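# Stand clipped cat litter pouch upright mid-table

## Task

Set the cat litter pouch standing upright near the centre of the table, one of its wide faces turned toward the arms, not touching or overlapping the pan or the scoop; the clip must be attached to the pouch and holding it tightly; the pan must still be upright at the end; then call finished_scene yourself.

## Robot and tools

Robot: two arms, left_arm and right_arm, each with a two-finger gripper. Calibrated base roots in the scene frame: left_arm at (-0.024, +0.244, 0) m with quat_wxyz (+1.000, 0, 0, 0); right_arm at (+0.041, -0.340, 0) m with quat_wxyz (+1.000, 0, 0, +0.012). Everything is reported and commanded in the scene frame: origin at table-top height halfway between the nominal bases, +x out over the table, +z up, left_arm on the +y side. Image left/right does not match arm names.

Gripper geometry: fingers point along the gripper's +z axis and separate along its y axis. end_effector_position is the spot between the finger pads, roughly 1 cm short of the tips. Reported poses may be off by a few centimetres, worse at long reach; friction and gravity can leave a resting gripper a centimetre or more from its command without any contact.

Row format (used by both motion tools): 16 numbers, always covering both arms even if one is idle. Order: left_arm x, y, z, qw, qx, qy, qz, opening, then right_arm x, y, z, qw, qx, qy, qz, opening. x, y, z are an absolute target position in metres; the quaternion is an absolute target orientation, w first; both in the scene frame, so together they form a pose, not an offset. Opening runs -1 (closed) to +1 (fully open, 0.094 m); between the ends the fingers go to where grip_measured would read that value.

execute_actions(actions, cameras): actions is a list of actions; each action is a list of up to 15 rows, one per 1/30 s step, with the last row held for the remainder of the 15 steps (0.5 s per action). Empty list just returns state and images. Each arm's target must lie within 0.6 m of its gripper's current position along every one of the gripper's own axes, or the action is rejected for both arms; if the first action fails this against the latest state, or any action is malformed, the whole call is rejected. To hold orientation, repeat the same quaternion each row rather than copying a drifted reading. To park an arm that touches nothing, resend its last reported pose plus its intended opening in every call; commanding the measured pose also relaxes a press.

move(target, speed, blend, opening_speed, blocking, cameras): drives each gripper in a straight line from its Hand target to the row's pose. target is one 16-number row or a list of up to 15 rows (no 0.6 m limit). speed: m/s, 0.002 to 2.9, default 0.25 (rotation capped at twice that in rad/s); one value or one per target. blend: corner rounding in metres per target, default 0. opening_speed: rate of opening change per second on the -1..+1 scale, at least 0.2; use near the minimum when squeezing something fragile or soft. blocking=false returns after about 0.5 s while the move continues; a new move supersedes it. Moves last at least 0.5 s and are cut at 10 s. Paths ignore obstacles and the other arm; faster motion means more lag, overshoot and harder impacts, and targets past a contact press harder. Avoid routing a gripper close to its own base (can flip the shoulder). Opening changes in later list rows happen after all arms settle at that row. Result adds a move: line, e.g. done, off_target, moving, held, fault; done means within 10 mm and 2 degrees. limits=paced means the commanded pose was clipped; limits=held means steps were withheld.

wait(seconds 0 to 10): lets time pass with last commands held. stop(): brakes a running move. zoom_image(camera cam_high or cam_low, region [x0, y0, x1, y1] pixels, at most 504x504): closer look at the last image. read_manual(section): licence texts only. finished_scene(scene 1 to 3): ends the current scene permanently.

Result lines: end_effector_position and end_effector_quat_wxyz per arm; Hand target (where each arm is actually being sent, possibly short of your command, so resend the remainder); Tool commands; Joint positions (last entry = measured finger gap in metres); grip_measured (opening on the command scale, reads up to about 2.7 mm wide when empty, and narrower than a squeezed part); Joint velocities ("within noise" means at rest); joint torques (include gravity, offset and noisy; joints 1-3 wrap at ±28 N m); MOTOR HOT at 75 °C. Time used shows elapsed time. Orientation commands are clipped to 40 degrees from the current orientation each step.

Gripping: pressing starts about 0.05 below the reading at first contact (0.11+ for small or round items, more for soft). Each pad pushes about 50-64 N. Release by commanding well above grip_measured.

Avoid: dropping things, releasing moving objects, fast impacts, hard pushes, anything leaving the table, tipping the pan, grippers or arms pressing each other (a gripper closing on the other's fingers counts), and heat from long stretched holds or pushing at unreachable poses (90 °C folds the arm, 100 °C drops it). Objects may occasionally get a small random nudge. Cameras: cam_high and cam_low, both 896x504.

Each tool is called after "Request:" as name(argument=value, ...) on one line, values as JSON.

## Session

Request:
execute_actions(actions=[])

Request:
zoom_image(camera="cam_high", region=[340, 150, 640, 350])

Request:
zoom_image(camera="cam_low", region=[400, 120, 720, 300])

Scene clock: 0.00 s.
left_arm: end_effector_position=(+0.1681, +0.5915, +0.1738) grip_measured=+1.000 end_effector_quat_wxyz=(-0.401, +0.723, -0.498, -0.263) | right_arm: end_effector_position=(+0.3793, -0.5114, +0.1383) grip_measured=+1.000 end_effector_quat_wxyz=(+0.661, +0.421, +0.621, -0.029)
Joint positions: left_arm=[0.805 1.402 0.912 -0.226 -0.605 -0.848 0.094] | right_arm=[-0.353 1.501 0.26 1.11 0.308 0.592 0.094]
Joint velocities: within noise
Joint torques (N m): no reading
Motor temperatures (°C): left_arm=[29 30 33 29 28 30 28] | right_arm=[27 32 31 27 26 27 28]
Heat: left arm: 33 °C; right arm: 32 °C.
Hand target: left_arm +0.1669, +0.5919, +0.1785; -0.403, +0.722, -0.495, -0.266 | right_arm +0.3797, -0.5119, +0.1393; +0.661, +0.419, +0.621, -0.032
Tool commands: left_gripper/opening=+1.0 right_gripper/opening=+1.0

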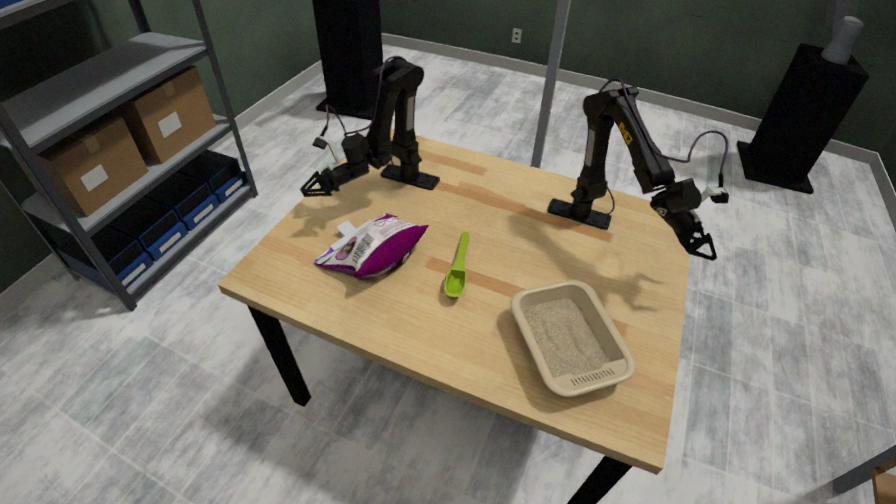

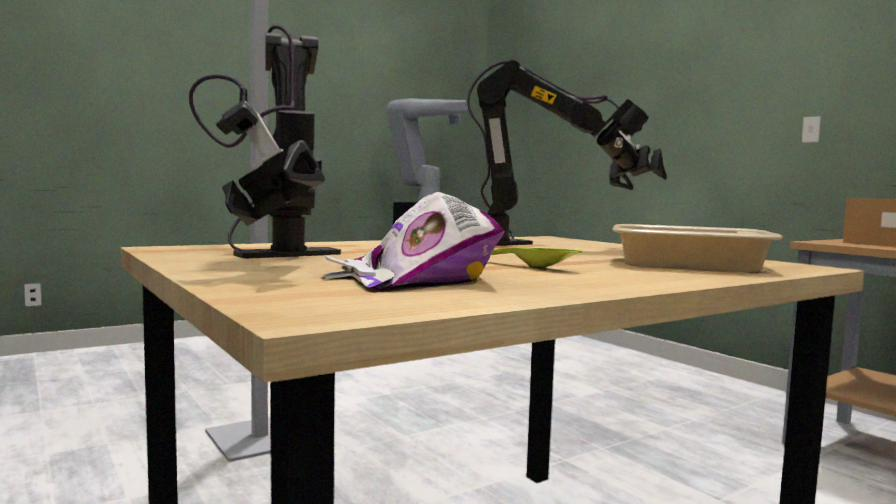

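Scaled by 1.680.

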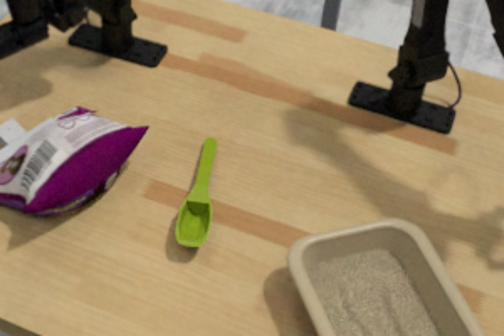

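Scaled by 1.575.

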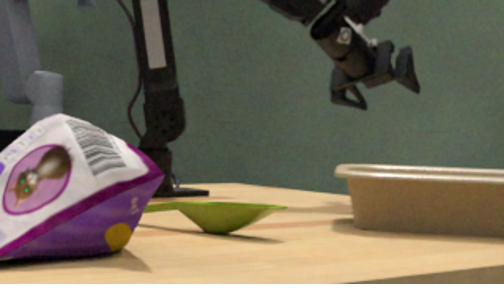

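Request:
zoom_image(camera="cam_high", region=[300, 190, 440, 290])

Request:
zoom_image(camera="cam_low", region=[310, 180, 510, 300])

Request:
zoom_image(camera="cam_high", region=[310, 210, 380, 280])

Scaled by 3.600.

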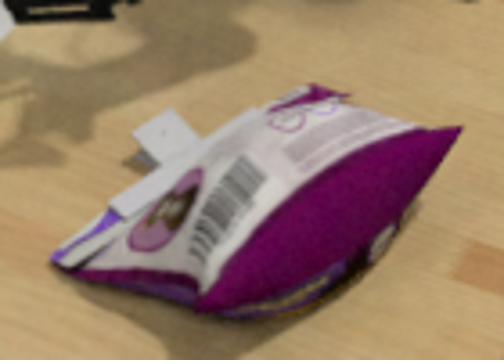

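Scaled by 2.520.

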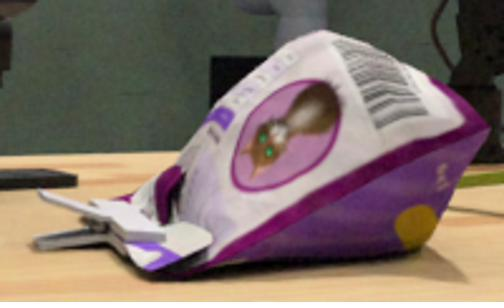

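Scaled by 7.200.

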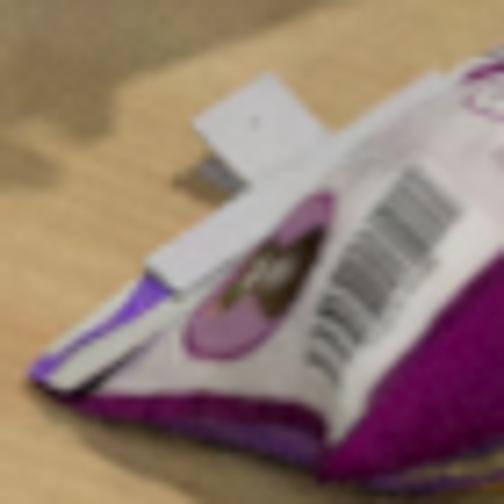

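Request:
move(target=[[0.22,0.22,0.20,0,-0.1219,0.9925,0,0.1,0.30,-0.42,0.19,0,0.1737,0.9848,0,-0.25],[0.335,-0.031,0.10,0,-0.1219,0.9925,0,0.1,0.309,-0.412,0.088,0.0933,0.1465,0.8306,0.5292,-0.25]], speed=[0.45,0.4], blend=[0.03,0])

Request:
zoom_image(camera="cam_high", region=[290, 180, 490, 310])

Request:
zoom_image(camera="cam_low", region=[250, 160, 550, 300])

Scene clock: 9.00 s.
left_arm: end_effector_position=(+0.3326, -0.0315, +0.1024) grip_measured=+0.101 end_effector_quat_wxyz=(+0.002, -0.118, +0.993, -0.004) | right_arm: end_effector_position=(+0.3063, -0.4109, +0.0892) grip_measured=-0.248 end_effector_quat_wxyz=(+0.086, +0.145, +0.837, +0.521)
Joint positions: left_arm=[-0.659 2.317 2.23 -1.475 0.003 -0.895 0.052] | right_arm=[-0.834 2.05 1.251 -1.52 -0.924 -0.852 0.035]
Joint velocities: within noise
Joint torques (N m): left_arm=[0.32 -10.15 8.08 0.35 -0.03 -0.07] | right_arm=[-0.53 -7.06 4.16 -1.1 -0.67 -0.22]
Motor temperatures (°C): left_arm=[29 32 36 30 28 30 28] | right_arm=[27 33 33 29 26 27 28]
Heat: left arm: 36 °C; right arm: 33 °C.
Hand target: left_arm +0.3349, -0.0310, +0.1000; +0.000, -0.122, +0.993, +0.000 | right_arm +0.3089, -0.4121, +0.0880; +0.094, +0.147, +0.831, +0.529
Off the commanded pose: left_arm 0.003 m, 1 deg | right_arm 0.003 m, 1 deg.
move: done

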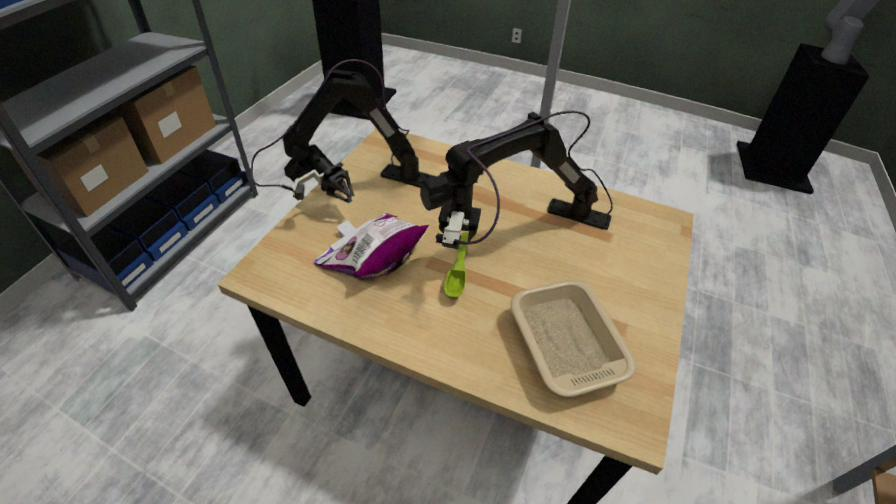

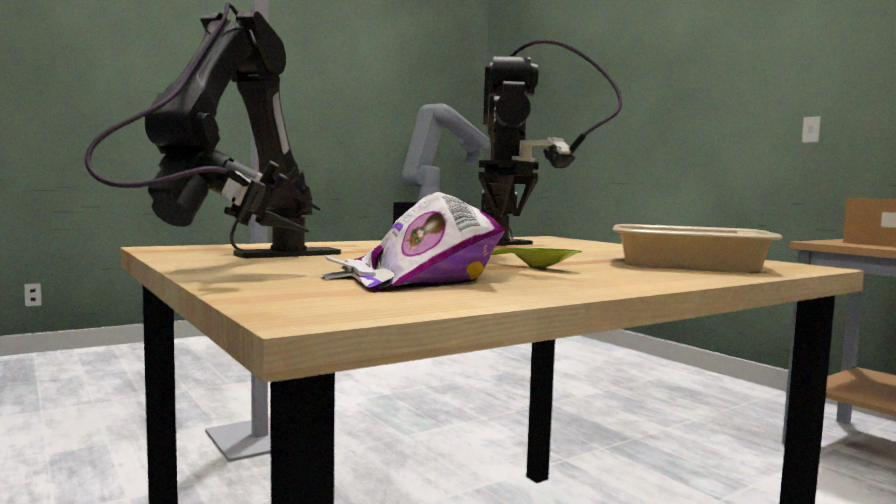

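Scaled by 2.520.

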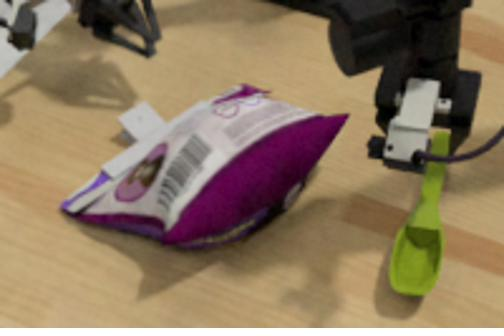

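Scaled by 1.680.

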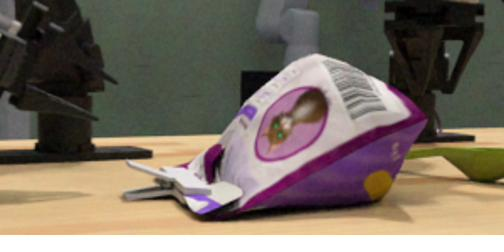

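Request:
move(target=[0.337,-0.031,0.028,0,-0.1219,0.9925,0,0.1,0.339,-0.340,0.031,0.0933,0.1465,0.8306,0.5292,-0.25], speed=0.12)

Request:
zoom_image(camera="cam_high", region=[320, 190, 400, 260])

Request:
zoom_image(camera="cam_low", region=[280, 160, 580, 300])

Scene clock: 10.83 s.
left_arm: end_effector_position=(+0.3357, -0.0339, +0.0389) grip_measured=+0.101 end_effector_quat_wxyz=(+0.005, -0.118, +0.993, -0.007) | right_arm: end_effector_position=(+0.3324, -0.3379, +0.0413) grip_measured=-0.248 end_effector_quat_wxyz=(+0.065, +0.170, +0.819, +0.544)
Joint positions: left_arm=[-0.659 2.32 1.982 -1.217 0.003 -0.895 0.052] | right_arm=[-0.596 2.05 1.019 -1.053 -1.094 -0.479 0.035]
Joint velocities: within noise
Joint torques (N m): left_arm=[0.5 -10.22 5.7 0.56 -0.07 -0.02] | right_arm=[0.8 -7.39 2.71 0.19 -0.52 -0.09]
Motor temperatures (°C): left_arm=[29 32 36 30 28 30 28] | right_arm=[27 34 33 29 26 27 28]
Heat: left arm: 36 °C; right arm: 34 °C.
Hand target: left_arm +0.3368, -0.0309, +0.0281; +0.000, -0.122, +0.993, +0.000 | right_arm +0.3387, -0.3402, +0.0319; +0.092, +0.145, +0.830, +0.530
Off the commanded pose: left_arm 0.011 m, 1 deg | right_arm 0.012 m, 5 deg.
move: off_target (left_arm, right_arm)

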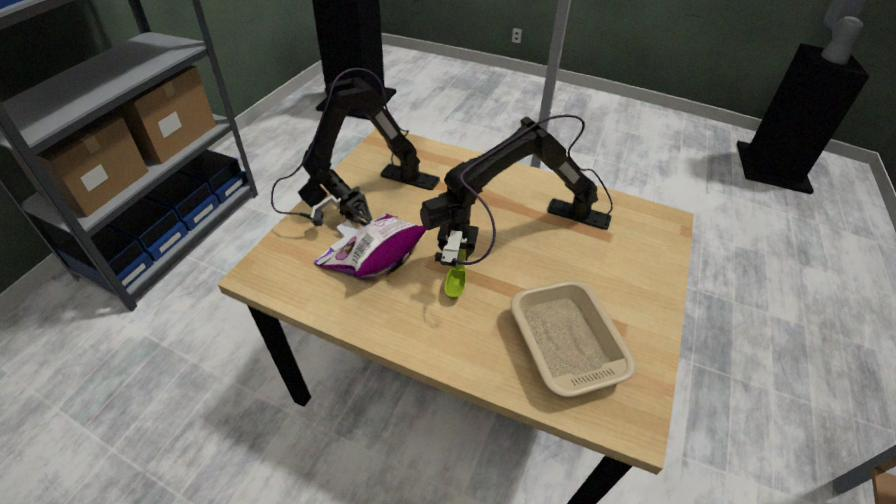

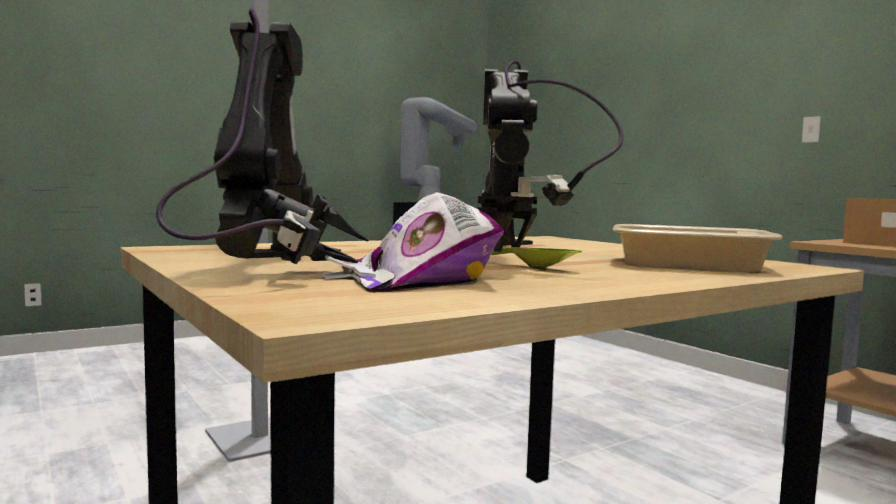

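Scaled by 6.300.

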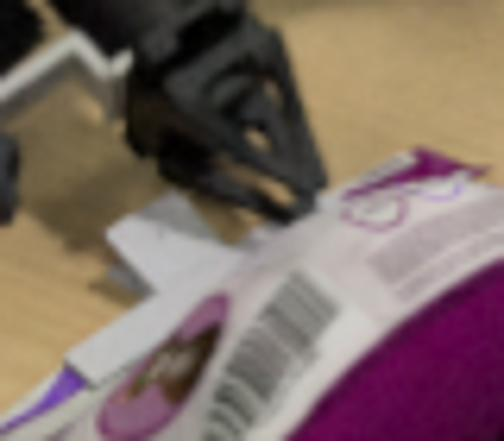

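Scaled by 1.680.

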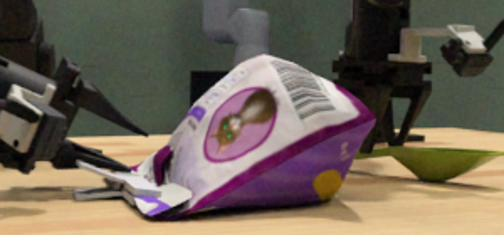

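Request:
move(target=[[0.337,-0.028,0.016,0,-0.1219,0.9925,0,0.1,0.339,-0.341,0.026,0.0933,0.1465,0.8306,0.5292,-0.25],[0.337,-0.028,0.016,0,-0.1219,0.9925,0,-0.95,0.339,-0.341,0.026,0.0933,0.1465,0.8306,0.5292,-0.9]], speed=0.1, opening_speed=0.6)

Request:
zoom_image(camera="cam_high", region=[320, 190, 480, 310])

Request:
zoom_image(camera="cam_low", region=[280, 160, 580, 300])

Scene clock: 14.27 s.
left_arm: end_effector_position=(+0.3363, -0.0315, +0.0273) grip_measured=-0.567 end_effector_quat_wxyz=(+0.005, -0.120, +0.993, -0.007) | right_arm: end_effector_position=(+0.3384, -0.3435, +0.0319) grip_measured=-0.898 end_effector_quat_wxyz=(+0.090, +0.151, +0.832, +0.526)
Joint positions: left_arm=[-0.654 2.32 1.936 -1.169 0.003 -0.895 0.02] | right_arm=[-0.596 2.05 1.012 -0.967 -1.076 -0.476 0.005]
Joint velocities: within noise
Joint torques (N m): left_arm=[0.43 -10.11 5.3 0.58 -0.08 0.07] | right_arm=[0.44 -6.49 2.67 -0.24 -0.67 -0.13]
Motor temperatures (°C): left_arm=[29 34 35 30 28 30 28] | right_arm=[27 34 33 29 26 27 28]
Heat: left arm: 35 °C; right arm: 34 °C.
Hand target: left_arm +0.3367, -0.0279, +0.0162; +0.000, -0.122, +0.993, +0.000 | right_arm +0.3388, -0.3410, +0.0262; +0.093, +0.146, +0.831, +0.529
Off the commanded pose: left_arm 0.012 m, 1 deg | right_arm 0.006 m, 1 deg.
move: off_target (left_arm); target 2's new opening was sent with right_arm's hand 0.017 m and 5 deg from that target

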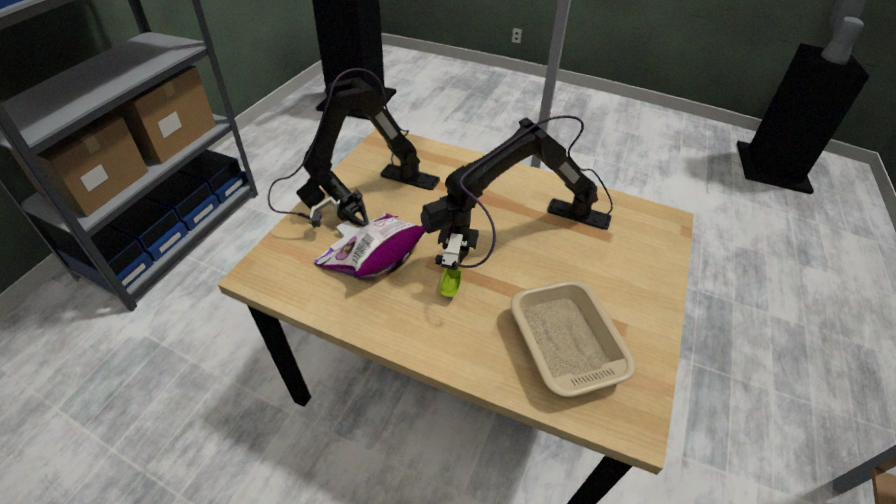

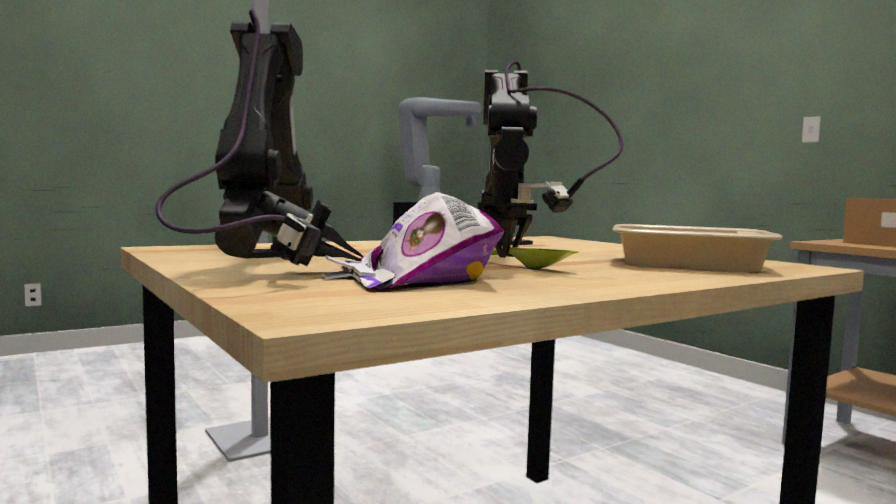

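Scaled by 3.150.

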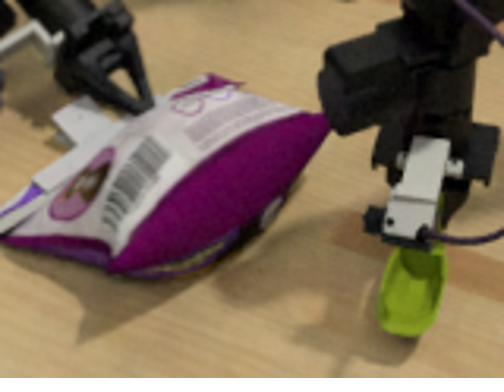

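Scaled by 1.680.

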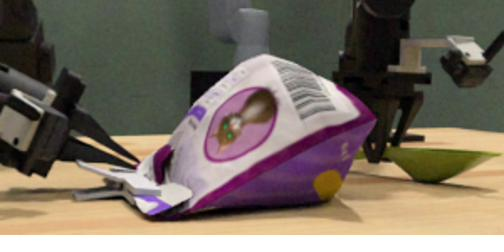

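Request:
zoom_image(camera="cam_high", region=[330, 195, 400, 255])

Request:
zoom_image(camera="cam_low", region=[315, 210, 405, 295])

Scaled by 7.200.

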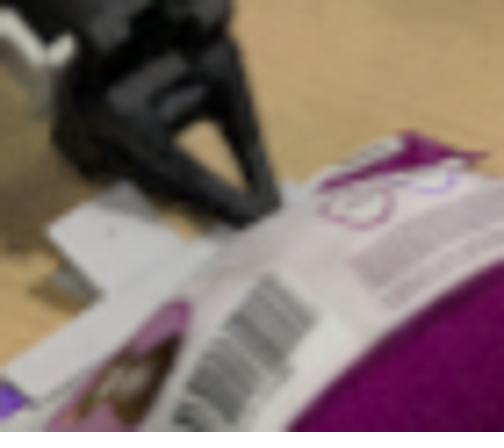

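Scaled by 5.600.

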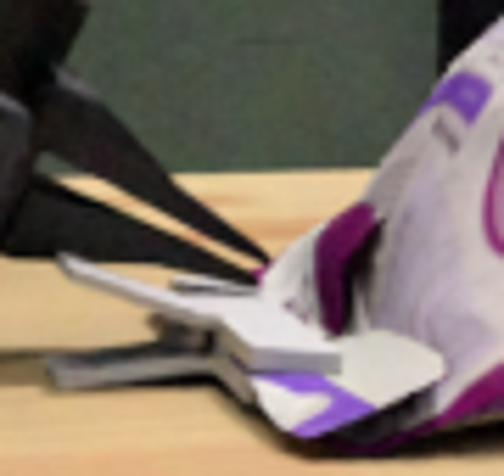

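Request:
move(target=[[0.3367,-0.028,0.0162,0,-0.1219,0.9925,0,-0.95,0.339,-0.341,0.030,0.0933,0.1465,0.8306,0.5292,-0.28],[0.32,-0.01,0.13,0,-0.1219,0.9925,0,-0.95,0.327,-0.376,0.036,0.0933,0.1465,0.8306,0.5292,-0.28],[0.24,0.16,0.15,0,-0.4226,0.9063,0,-0.95,0.327,-0.376,0.013,0.0933,0.1465,0.8306,0.5292,-0.28]], speed=[0.25,0.25,0.3])

Request:
zoom_image(camera="cam_high", region=[330, 185, 400, 255])

Request:
zoom_image(camera="cam_low", region=[305, 210, 405, 295])

Scene clock: 17.90 s.
left_arm: end_effector_position=(+0.2412, +0.1595, +0.1480) grip_measured=-0.567 end_effector_quat_wxyz=(-0.007, -0.421, +0.907, +0.005) | right_arm: end_effector_position=(+0.3235, -0.3710, +0.0248) grip_measured=-0.282 end_effector_quat_wxyz=(+0.081, +0.160, +0.823, +0.539)
Joint positions: left_arm=[-0.311 1.612 1.427 -1.403 0.003 -1.179 0.02] | right_arm=[-0.708 2.155 1.086 -1.15 -1.037 -0.678 0.034]
Joint velocities: within noise
Joint torques (N m): left_arm=[-0.13 -7.34 5.12 0.47 -0.02 -0.05] | right_arm=[-0.49 -6.43 4.01 -0.42 -0.34 -0.21]
Motor temperatures (°C): left_arm=[29 35 35 30 28 30 28] | right_arm=[27 35 32 29 26 27 28]
Heat: left arm: 35 °C; right arm: 35 °C.
Hand target: left_arm +0.2400, +0.1600, +0.1500; +0.000, -0.423, +0.906, +0.000 | right_arm +0.3267, -0.3760, +0.0136; +0.093, +0.147, +0.831, +0.529
Off the commanded pose: left_arm 0.002 m, 1 deg | right_arm 0.013 m, 3 deg.
move: off_target (right_arm)

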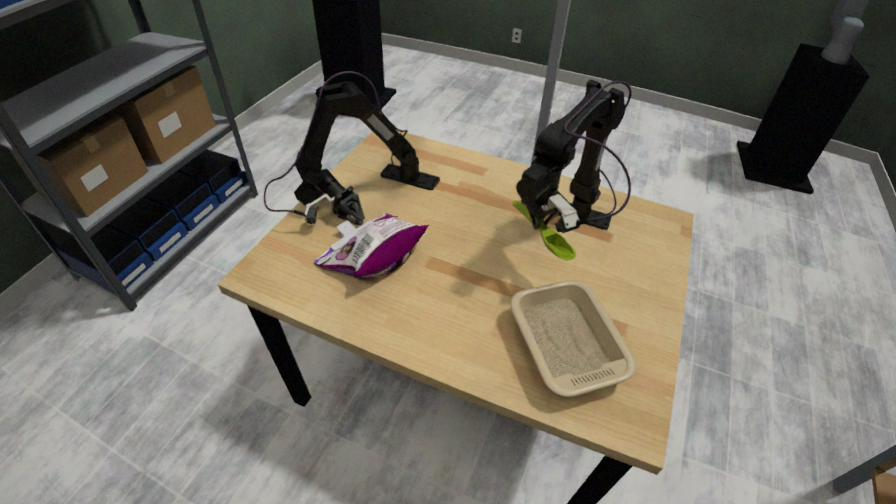

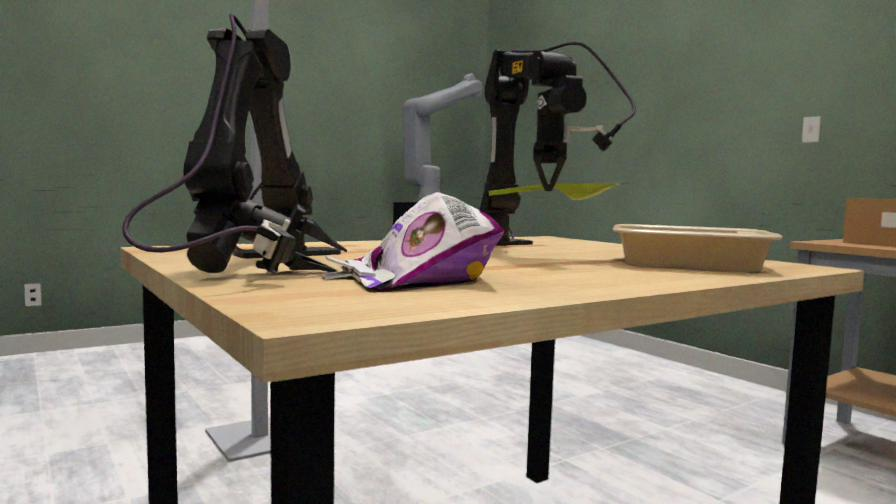

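Scaled by 7.200.

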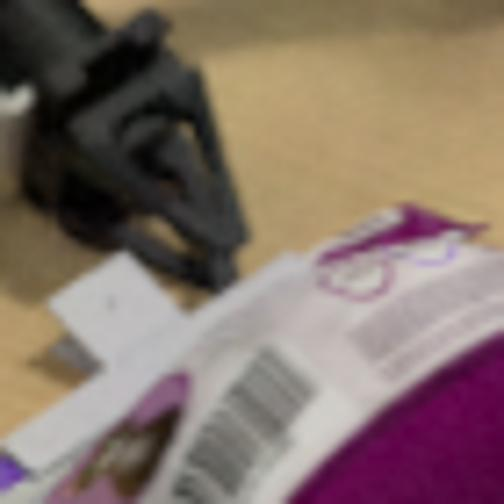

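Scaled by 5.040.

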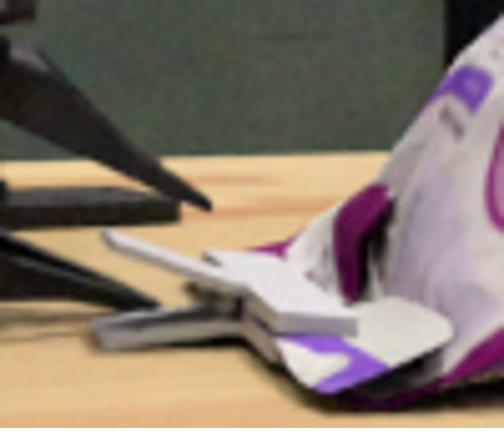

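Request:
move(target=[[0.17,0.35,0.13,0,-0.7133,0.7009,0,-0.95,0.336,-0.344,0.013,0.0933,0.1465,0.8306,0.5292,-0.28],[0.17,0.35,0.022,0,-0.7133,0.7009,0,-0.95,0.336,-0.344,0.013,0.0933,0.1465,0.8306,0.5292,-0.9]], speed=[0.2,0.12], opening_speed=0.6)

Request:
zoom_image(camera="cam_high", region=[330, 185, 400, 255])

Request:
zoom_image(camera="cam_low", region=[305, 210, 405, 295])

Scene clock: 23.10 s.
left_arm: end_effector_position=(+0.1711, +0.3491, +0.0254) grip_measured=-0.567 end_effector_quat_wxyz=(-0.001, +0.714, -0.700, +0.003) | right_arm: end_effector_position=(+0.3354, -0.3473, +0.0200) grip_measured=-0.676 end_effector_quat_wxyz=(+0.084, +0.163, +0.821, +0.541)
Joint positions: left_arm=[0.493 1.467 0.787 -0.888 0.004 -1.098 0.02] | right_arm=[-0.621 2.119 1.018 -0.979 -1.094 -0.518 0.015]
Joint velocities: within noise
Joint torques (N m): left_arm=[0.14 -3.63 5.33 0.55 -0.04 0.06] | right_arm=[1.46 -8.49 1.99 -0.13 -0.37 0.03]
Motor temperatures (°C): left_arm=[29 34 35 30 28 30 29] | right_arm=[27 36 32 28 26 27 28]
Heat: left arm: 35 °C; right arm: 36 °C.
Hand target: left_arm +0.1700, +0.3500, +0.0221; +0.000, +0.713, -0.701, +0.000 | right_arm +0.3359, -0.3442, +0.0133; +0.092, +0.146, +0.830, +0.530
Off the commanded pose: left_arm 0.004 m, 0 deg | right_arm 0.008 m, 3 deg.
move: off_target (right_arm); target 2's new opening was sent with right_arm's hand 0.012 m and 5 deg from that target

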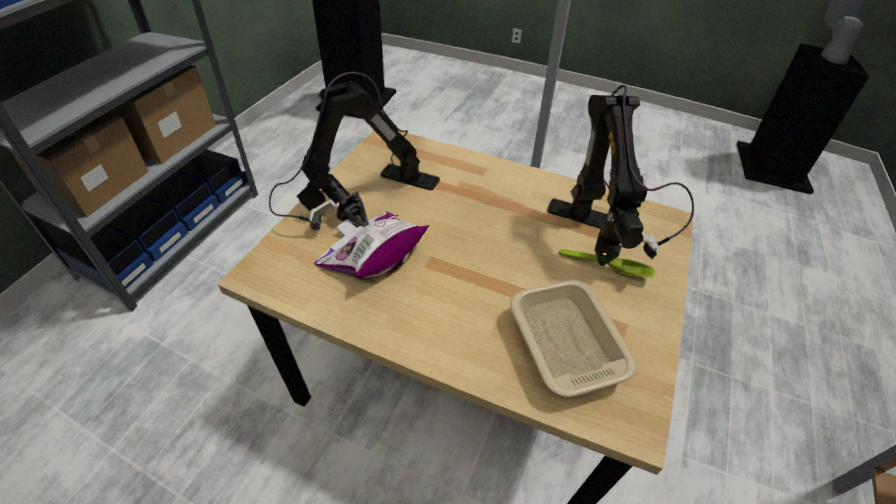

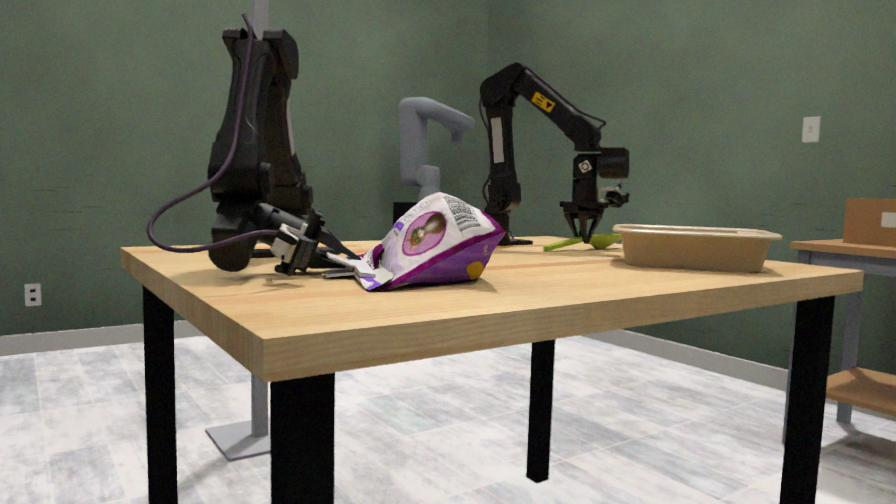

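Scaled by 7.200.

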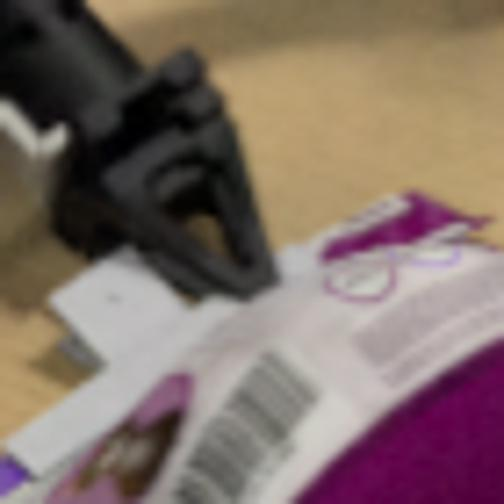

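Scaled by 5.040.

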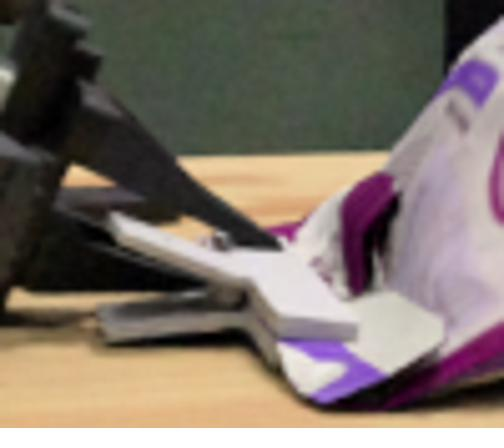

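Request:
move(target=[[0.17,0.35,0.0221,0,-0.7133,0.7009,0,-0.2,0.3359,-0.3442,0.016,0.0933,0.1465,0.8306,0.5292,-0.9],[0.17,0.35,0.10,0,-0.7133,0.7009,0,-0.2,0.336,-0.346,0.10,0.0706,0.1587,0.8997,0.4006,-0.9],[0.15,0.36,0.14,0,-0.7133,0.7009,0,-0.2,0.336,-0.345,0.158,0.042,0.1685,0.9556,0.2383,-0.9],[0.15,0.36,0.14,0,-0.7133,0.7009,0,-0.2,0.335,-0.335,0.215,0.003,0.0435,0.9967,0.0697,-0.9]], speed=[0.2,0.16,0.18,0.2], blend=[0,0.01,0.01,0])

Request:
zoom_image(camera="cam_high", region=[300, 160, 480, 300])

Request:
zoom_image(camera="cam_low", region=[280, 80, 540, 300])

Scene clock: 27.97 s.
left_arm: end_effector_position=(+0.1491, +0.3571, +0.1306) grip_measured=-0.201 end_effector_quat_wxyz=(+0.014, +0.713, -0.701, -0.001) | right_arm: end_effector_position=(+0.3346, -0.3298, +0.1922) grip_measured=-0.705 end_effector_quat_wxyz=(+0.010, +0.051, +0.995, +0.085)
Joint positions: left_arm=[0.577 1.348 1.119 -1.37 0.004 -1.01 0.038] | right_arm=[-0.097 1.655 1.641 -1.539 -0.171 0.031 0.014]
Joint velocities: within noise
Joint torques (N m): left_arm=[0.34 -4.88 8.38 0.21 -0.08 0.05] | right_arm=[0.14 -9.51 9.61 0 0.18 -0.08]
Motor temperatures (°C): left_arm=[29 33 36 30 28 30 29] | right_arm=[27 36 33 28 26 27 28]
Heat: left arm: 36 °C; right arm: 36 °C.
Hand target: left_arm +0.1499, +0.3599, +0.1398; +0.000, +0.713, -0.701, +0.000 | right_arm +0.3343, -0.3347, +0.2138; +0.042, +0.047, +0.996, +0.070
Off the commanded pose: left_arm 0.010 m, 2 deg | right_arm 0.023 m, 2 deg.
joint sent to its limit (right arm) — joint 4 (wrist pitch), lower limit. The joint targets are off in orientation, not in position.
move: off_target (right_arm)

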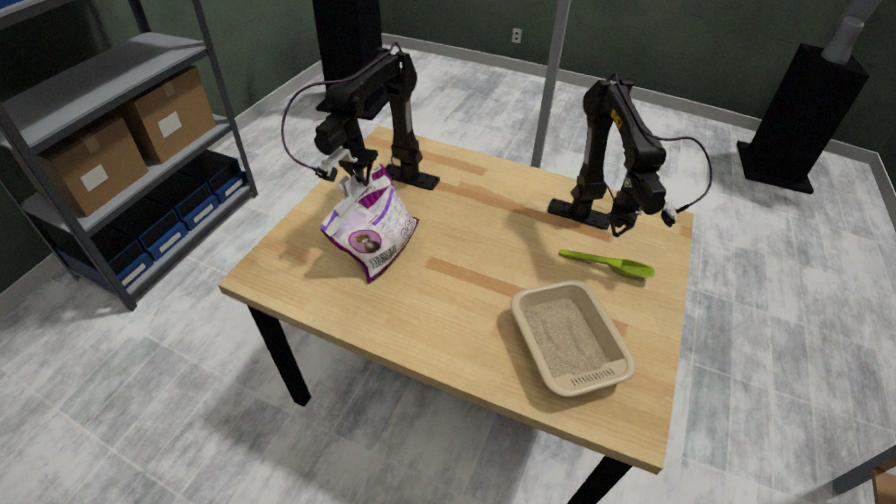

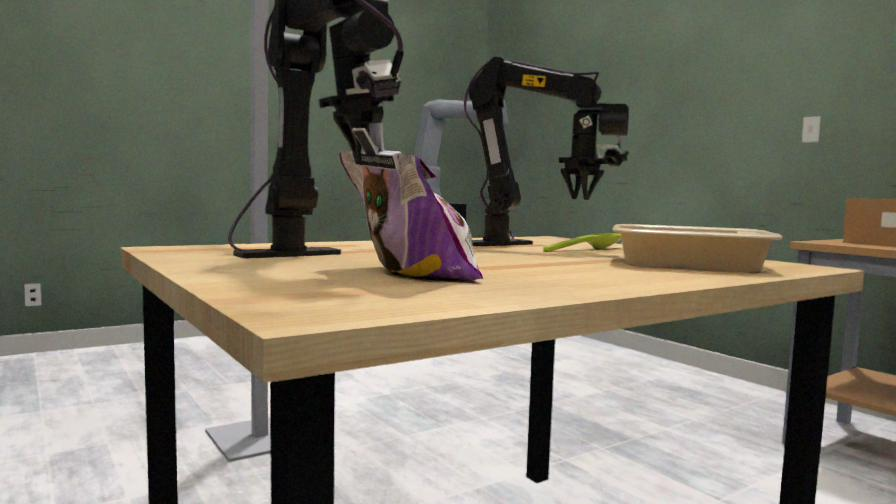

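Scaled by 2.800.

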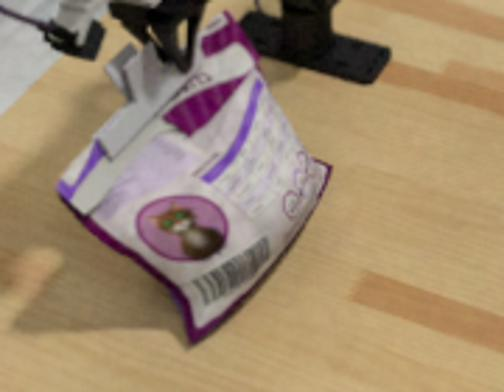

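Scaled by 1.938.

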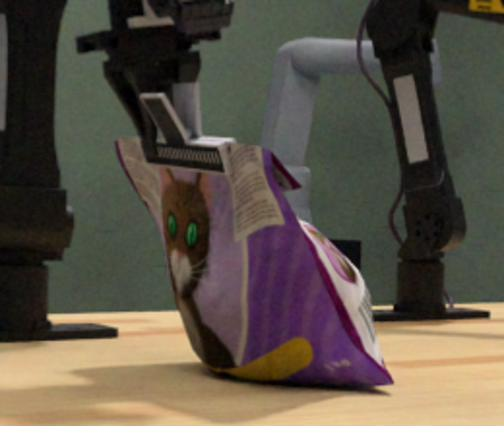

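Request:
move(target=[[0.15,0.36,0.14,0,-0.7133,0.7009,0,-0.2,0.32,-0.24,0.24,0,-0.342,0.9397,0,-0.9],[0.15,0.36,0.14,0,-0.7133,0.7009,0,-0.2,0.25,-0.055,0.24,0.0616,-0.7044,0.7044,-0.0616,-0.9]], speed=[0.25,0.25], blend=[0.04,0])

Request:
zoom_image(camera="cam_high", region=[380, 140, 560, 300])

Request:
zoom_image(camera="cam_low", region=[360, 80, 620, 300])

Scene clock: 32.20 s.
left_arm: end_effector_position=(+0.1489, +0.3570, +0.1306) grip_measured=-0.201 end_effector_quat_wxyz=(+0.015, +0.713, -0.701, -0.001) | right_arm: end_effector_position=(+0.2460, -0.0691, +0.2193) grip_measured=-0.716 end_effector_quat_wxyz=(-0.067, +0.698, -0.710, +0.063)
Joint positions: left_arm=[0.577 1.348 1.119 -1.371 0.004 -1.01 0.038] | right_arm=[0.975 1.788 1.904 -1.583 0.153 -0.562 0.013]
Joint velocities: within noise
Joint torques (N m): left_arm=[0.23 -4.85 8.23 0.24 -0.06 0.07] | right_arm=[0.91 -8.4 10.24 0.53 0.01 -0.22]
Motor temperatures (°C): left_arm=[29 33 37 30 28 30 29] | right_arm=[27 37 35 28 26 27 28]
Heat: left arm: 37 °C; right arm: 37 °C.
Hand target: left_arm +0.1499, +0.3598, +0.1398; +0.000, +0.713, -0.701, +0.000 | right_arm +0.2494, -0.0560, +0.2393; -0.111, +0.704, -0.699, +0.052
Off the commanded pose: left_arm 0.010 m, 2 deg | right_arm 0.025 m, 1 deg.
joint read past its limit (right arm) — joint 4 (wrist pitch), lower limit.
joint sent to its limit (right arm) — joint 4 (wrist pitch), lower limit. The joint targets are off in orientation, not in position.
move: off_target (right_arm)

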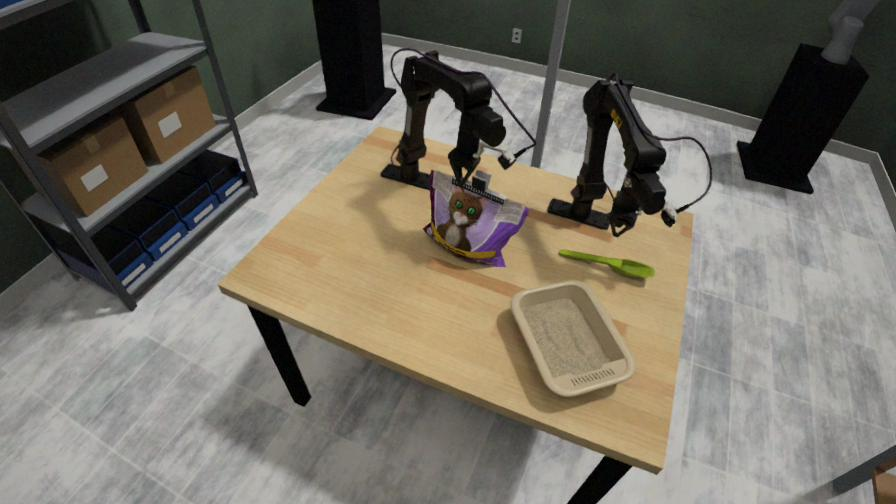

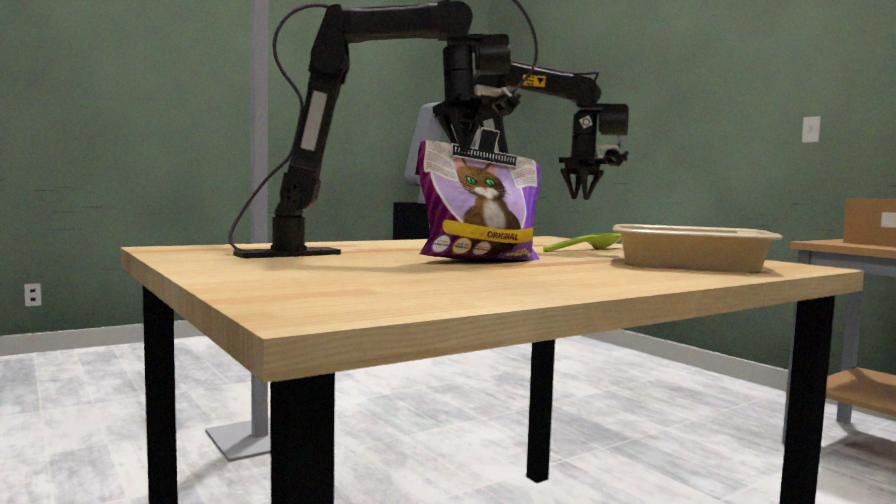

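Scaled by 2.800.

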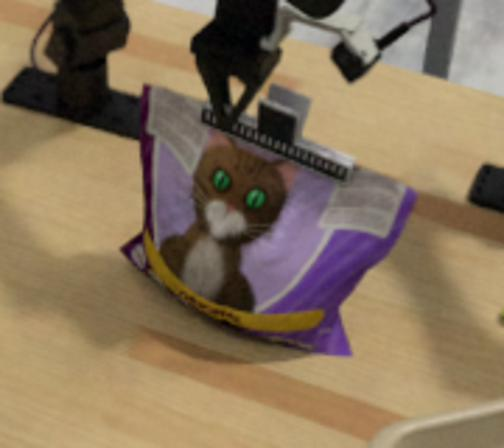

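Scaled by 1.938.

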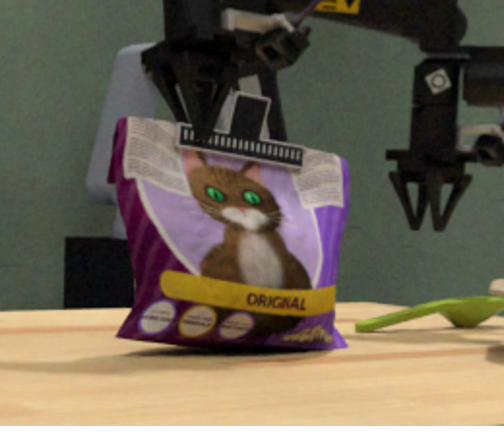

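Request:
move(target=[[0.15,0.36,0.14,0,-0.7133,0.7009,0,-0.2,0.25,-0.032,0.236,0.0662,-0.7575,0.6469,-0.0566,-0.9],[0.15,0.36,0.14,0,-0.7133,0.7009,0,-0.2,0.264,-0.032,0.203,0.0662,-0.7575,0.6469,-0.0566,-0.9]], speed=[0.12,0.08], blend=[0.005,0])

Request:
zoom_image(camera="cam_high", region=[380, 140, 560, 300])

Request:
zoom_image(camera="cam_low", region=[360, 80, 620, 300])

Scene clock: 34.00 s.
left_arm: end_effector_position=(+0.1489, +0.3570, +0.1306) grip_measured=-0.201 end_effector_quat_wxyz=(+0.015, +0.713, -0.701, -0.001) | right_arm: end_effector_position=(+0.2596, -0.0492, +0.2012) grip_measured=-0.716 end_effector_quat_wxyz=(-0.041, +0.756, -0.649, +0.077)
Joint positions: left_arm=[0.577 1.348 1.119 -1.371 0.004 -1.01 0.038] | right_arm=[0.978 1.913 1.993 -1.591 0.163 -0.725 0.013]
Joint velocities: within noise
Joint torques (N m): left_arm=[0.38 -4.9 8.18 0.27 -0.08 0.04] | right_arm=[-0.12 -7.56 7.75 0.7 -0.26 -0.17]
Motor temperatures (°C): left_arm=[29 32 37 30 28 30 28] | right_arm=[27 37 35 28 26 27 28]
Heat: left arm: 37 °C; right arm: 37 °C.
Hand target: left_arm +0.1499, +0.3599, +0.1398; +0.000, +0.713, -0.701, +0.000 | right_arm +0.2640, -0.0323, +0.2031; -0.066, +0.758, -0.647, +0.057
Off the commanded pose: left_arm 0.010 m, 2 deg | right_arm 0.018 m, 4 deg.
joint read past its limit (right arm) — joint 4 (wrist pitch), lower limit.
move: off_target (right_arm)

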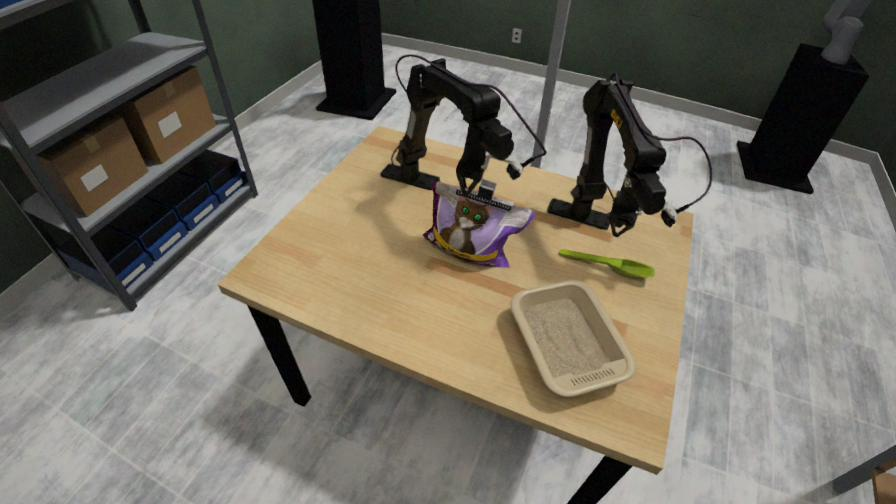

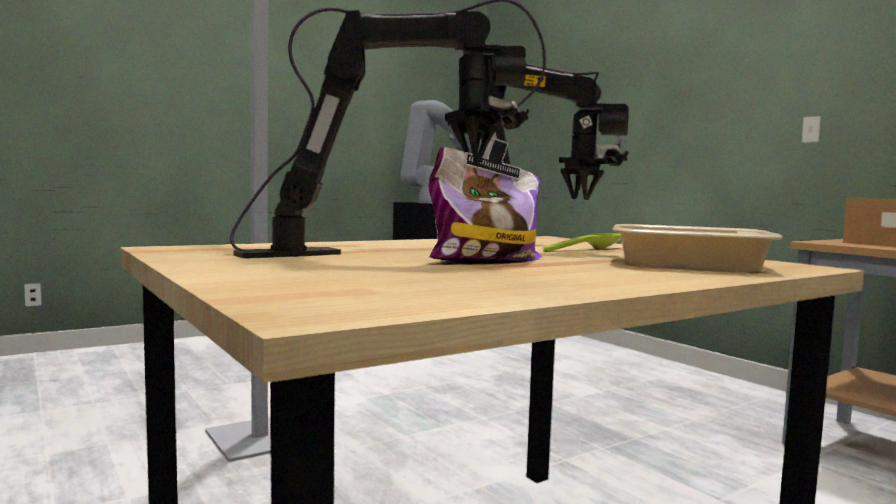

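Scaled by 2.800.

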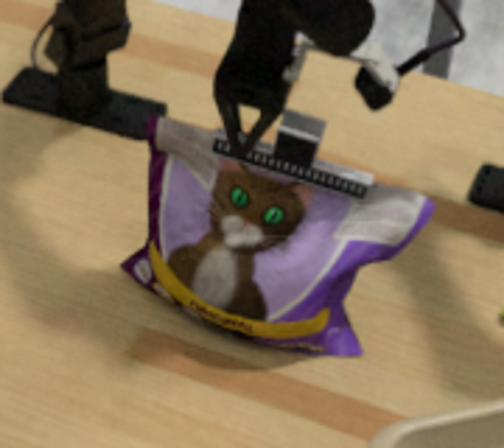

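Scaled by 1.938.

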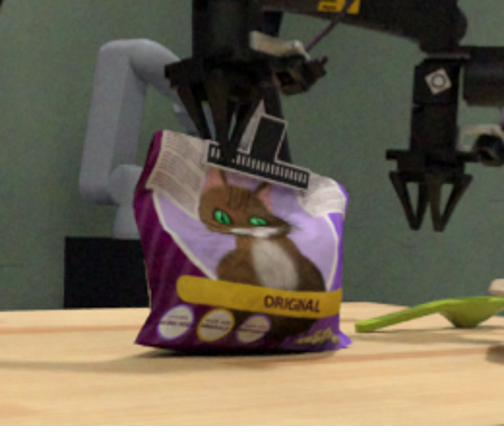

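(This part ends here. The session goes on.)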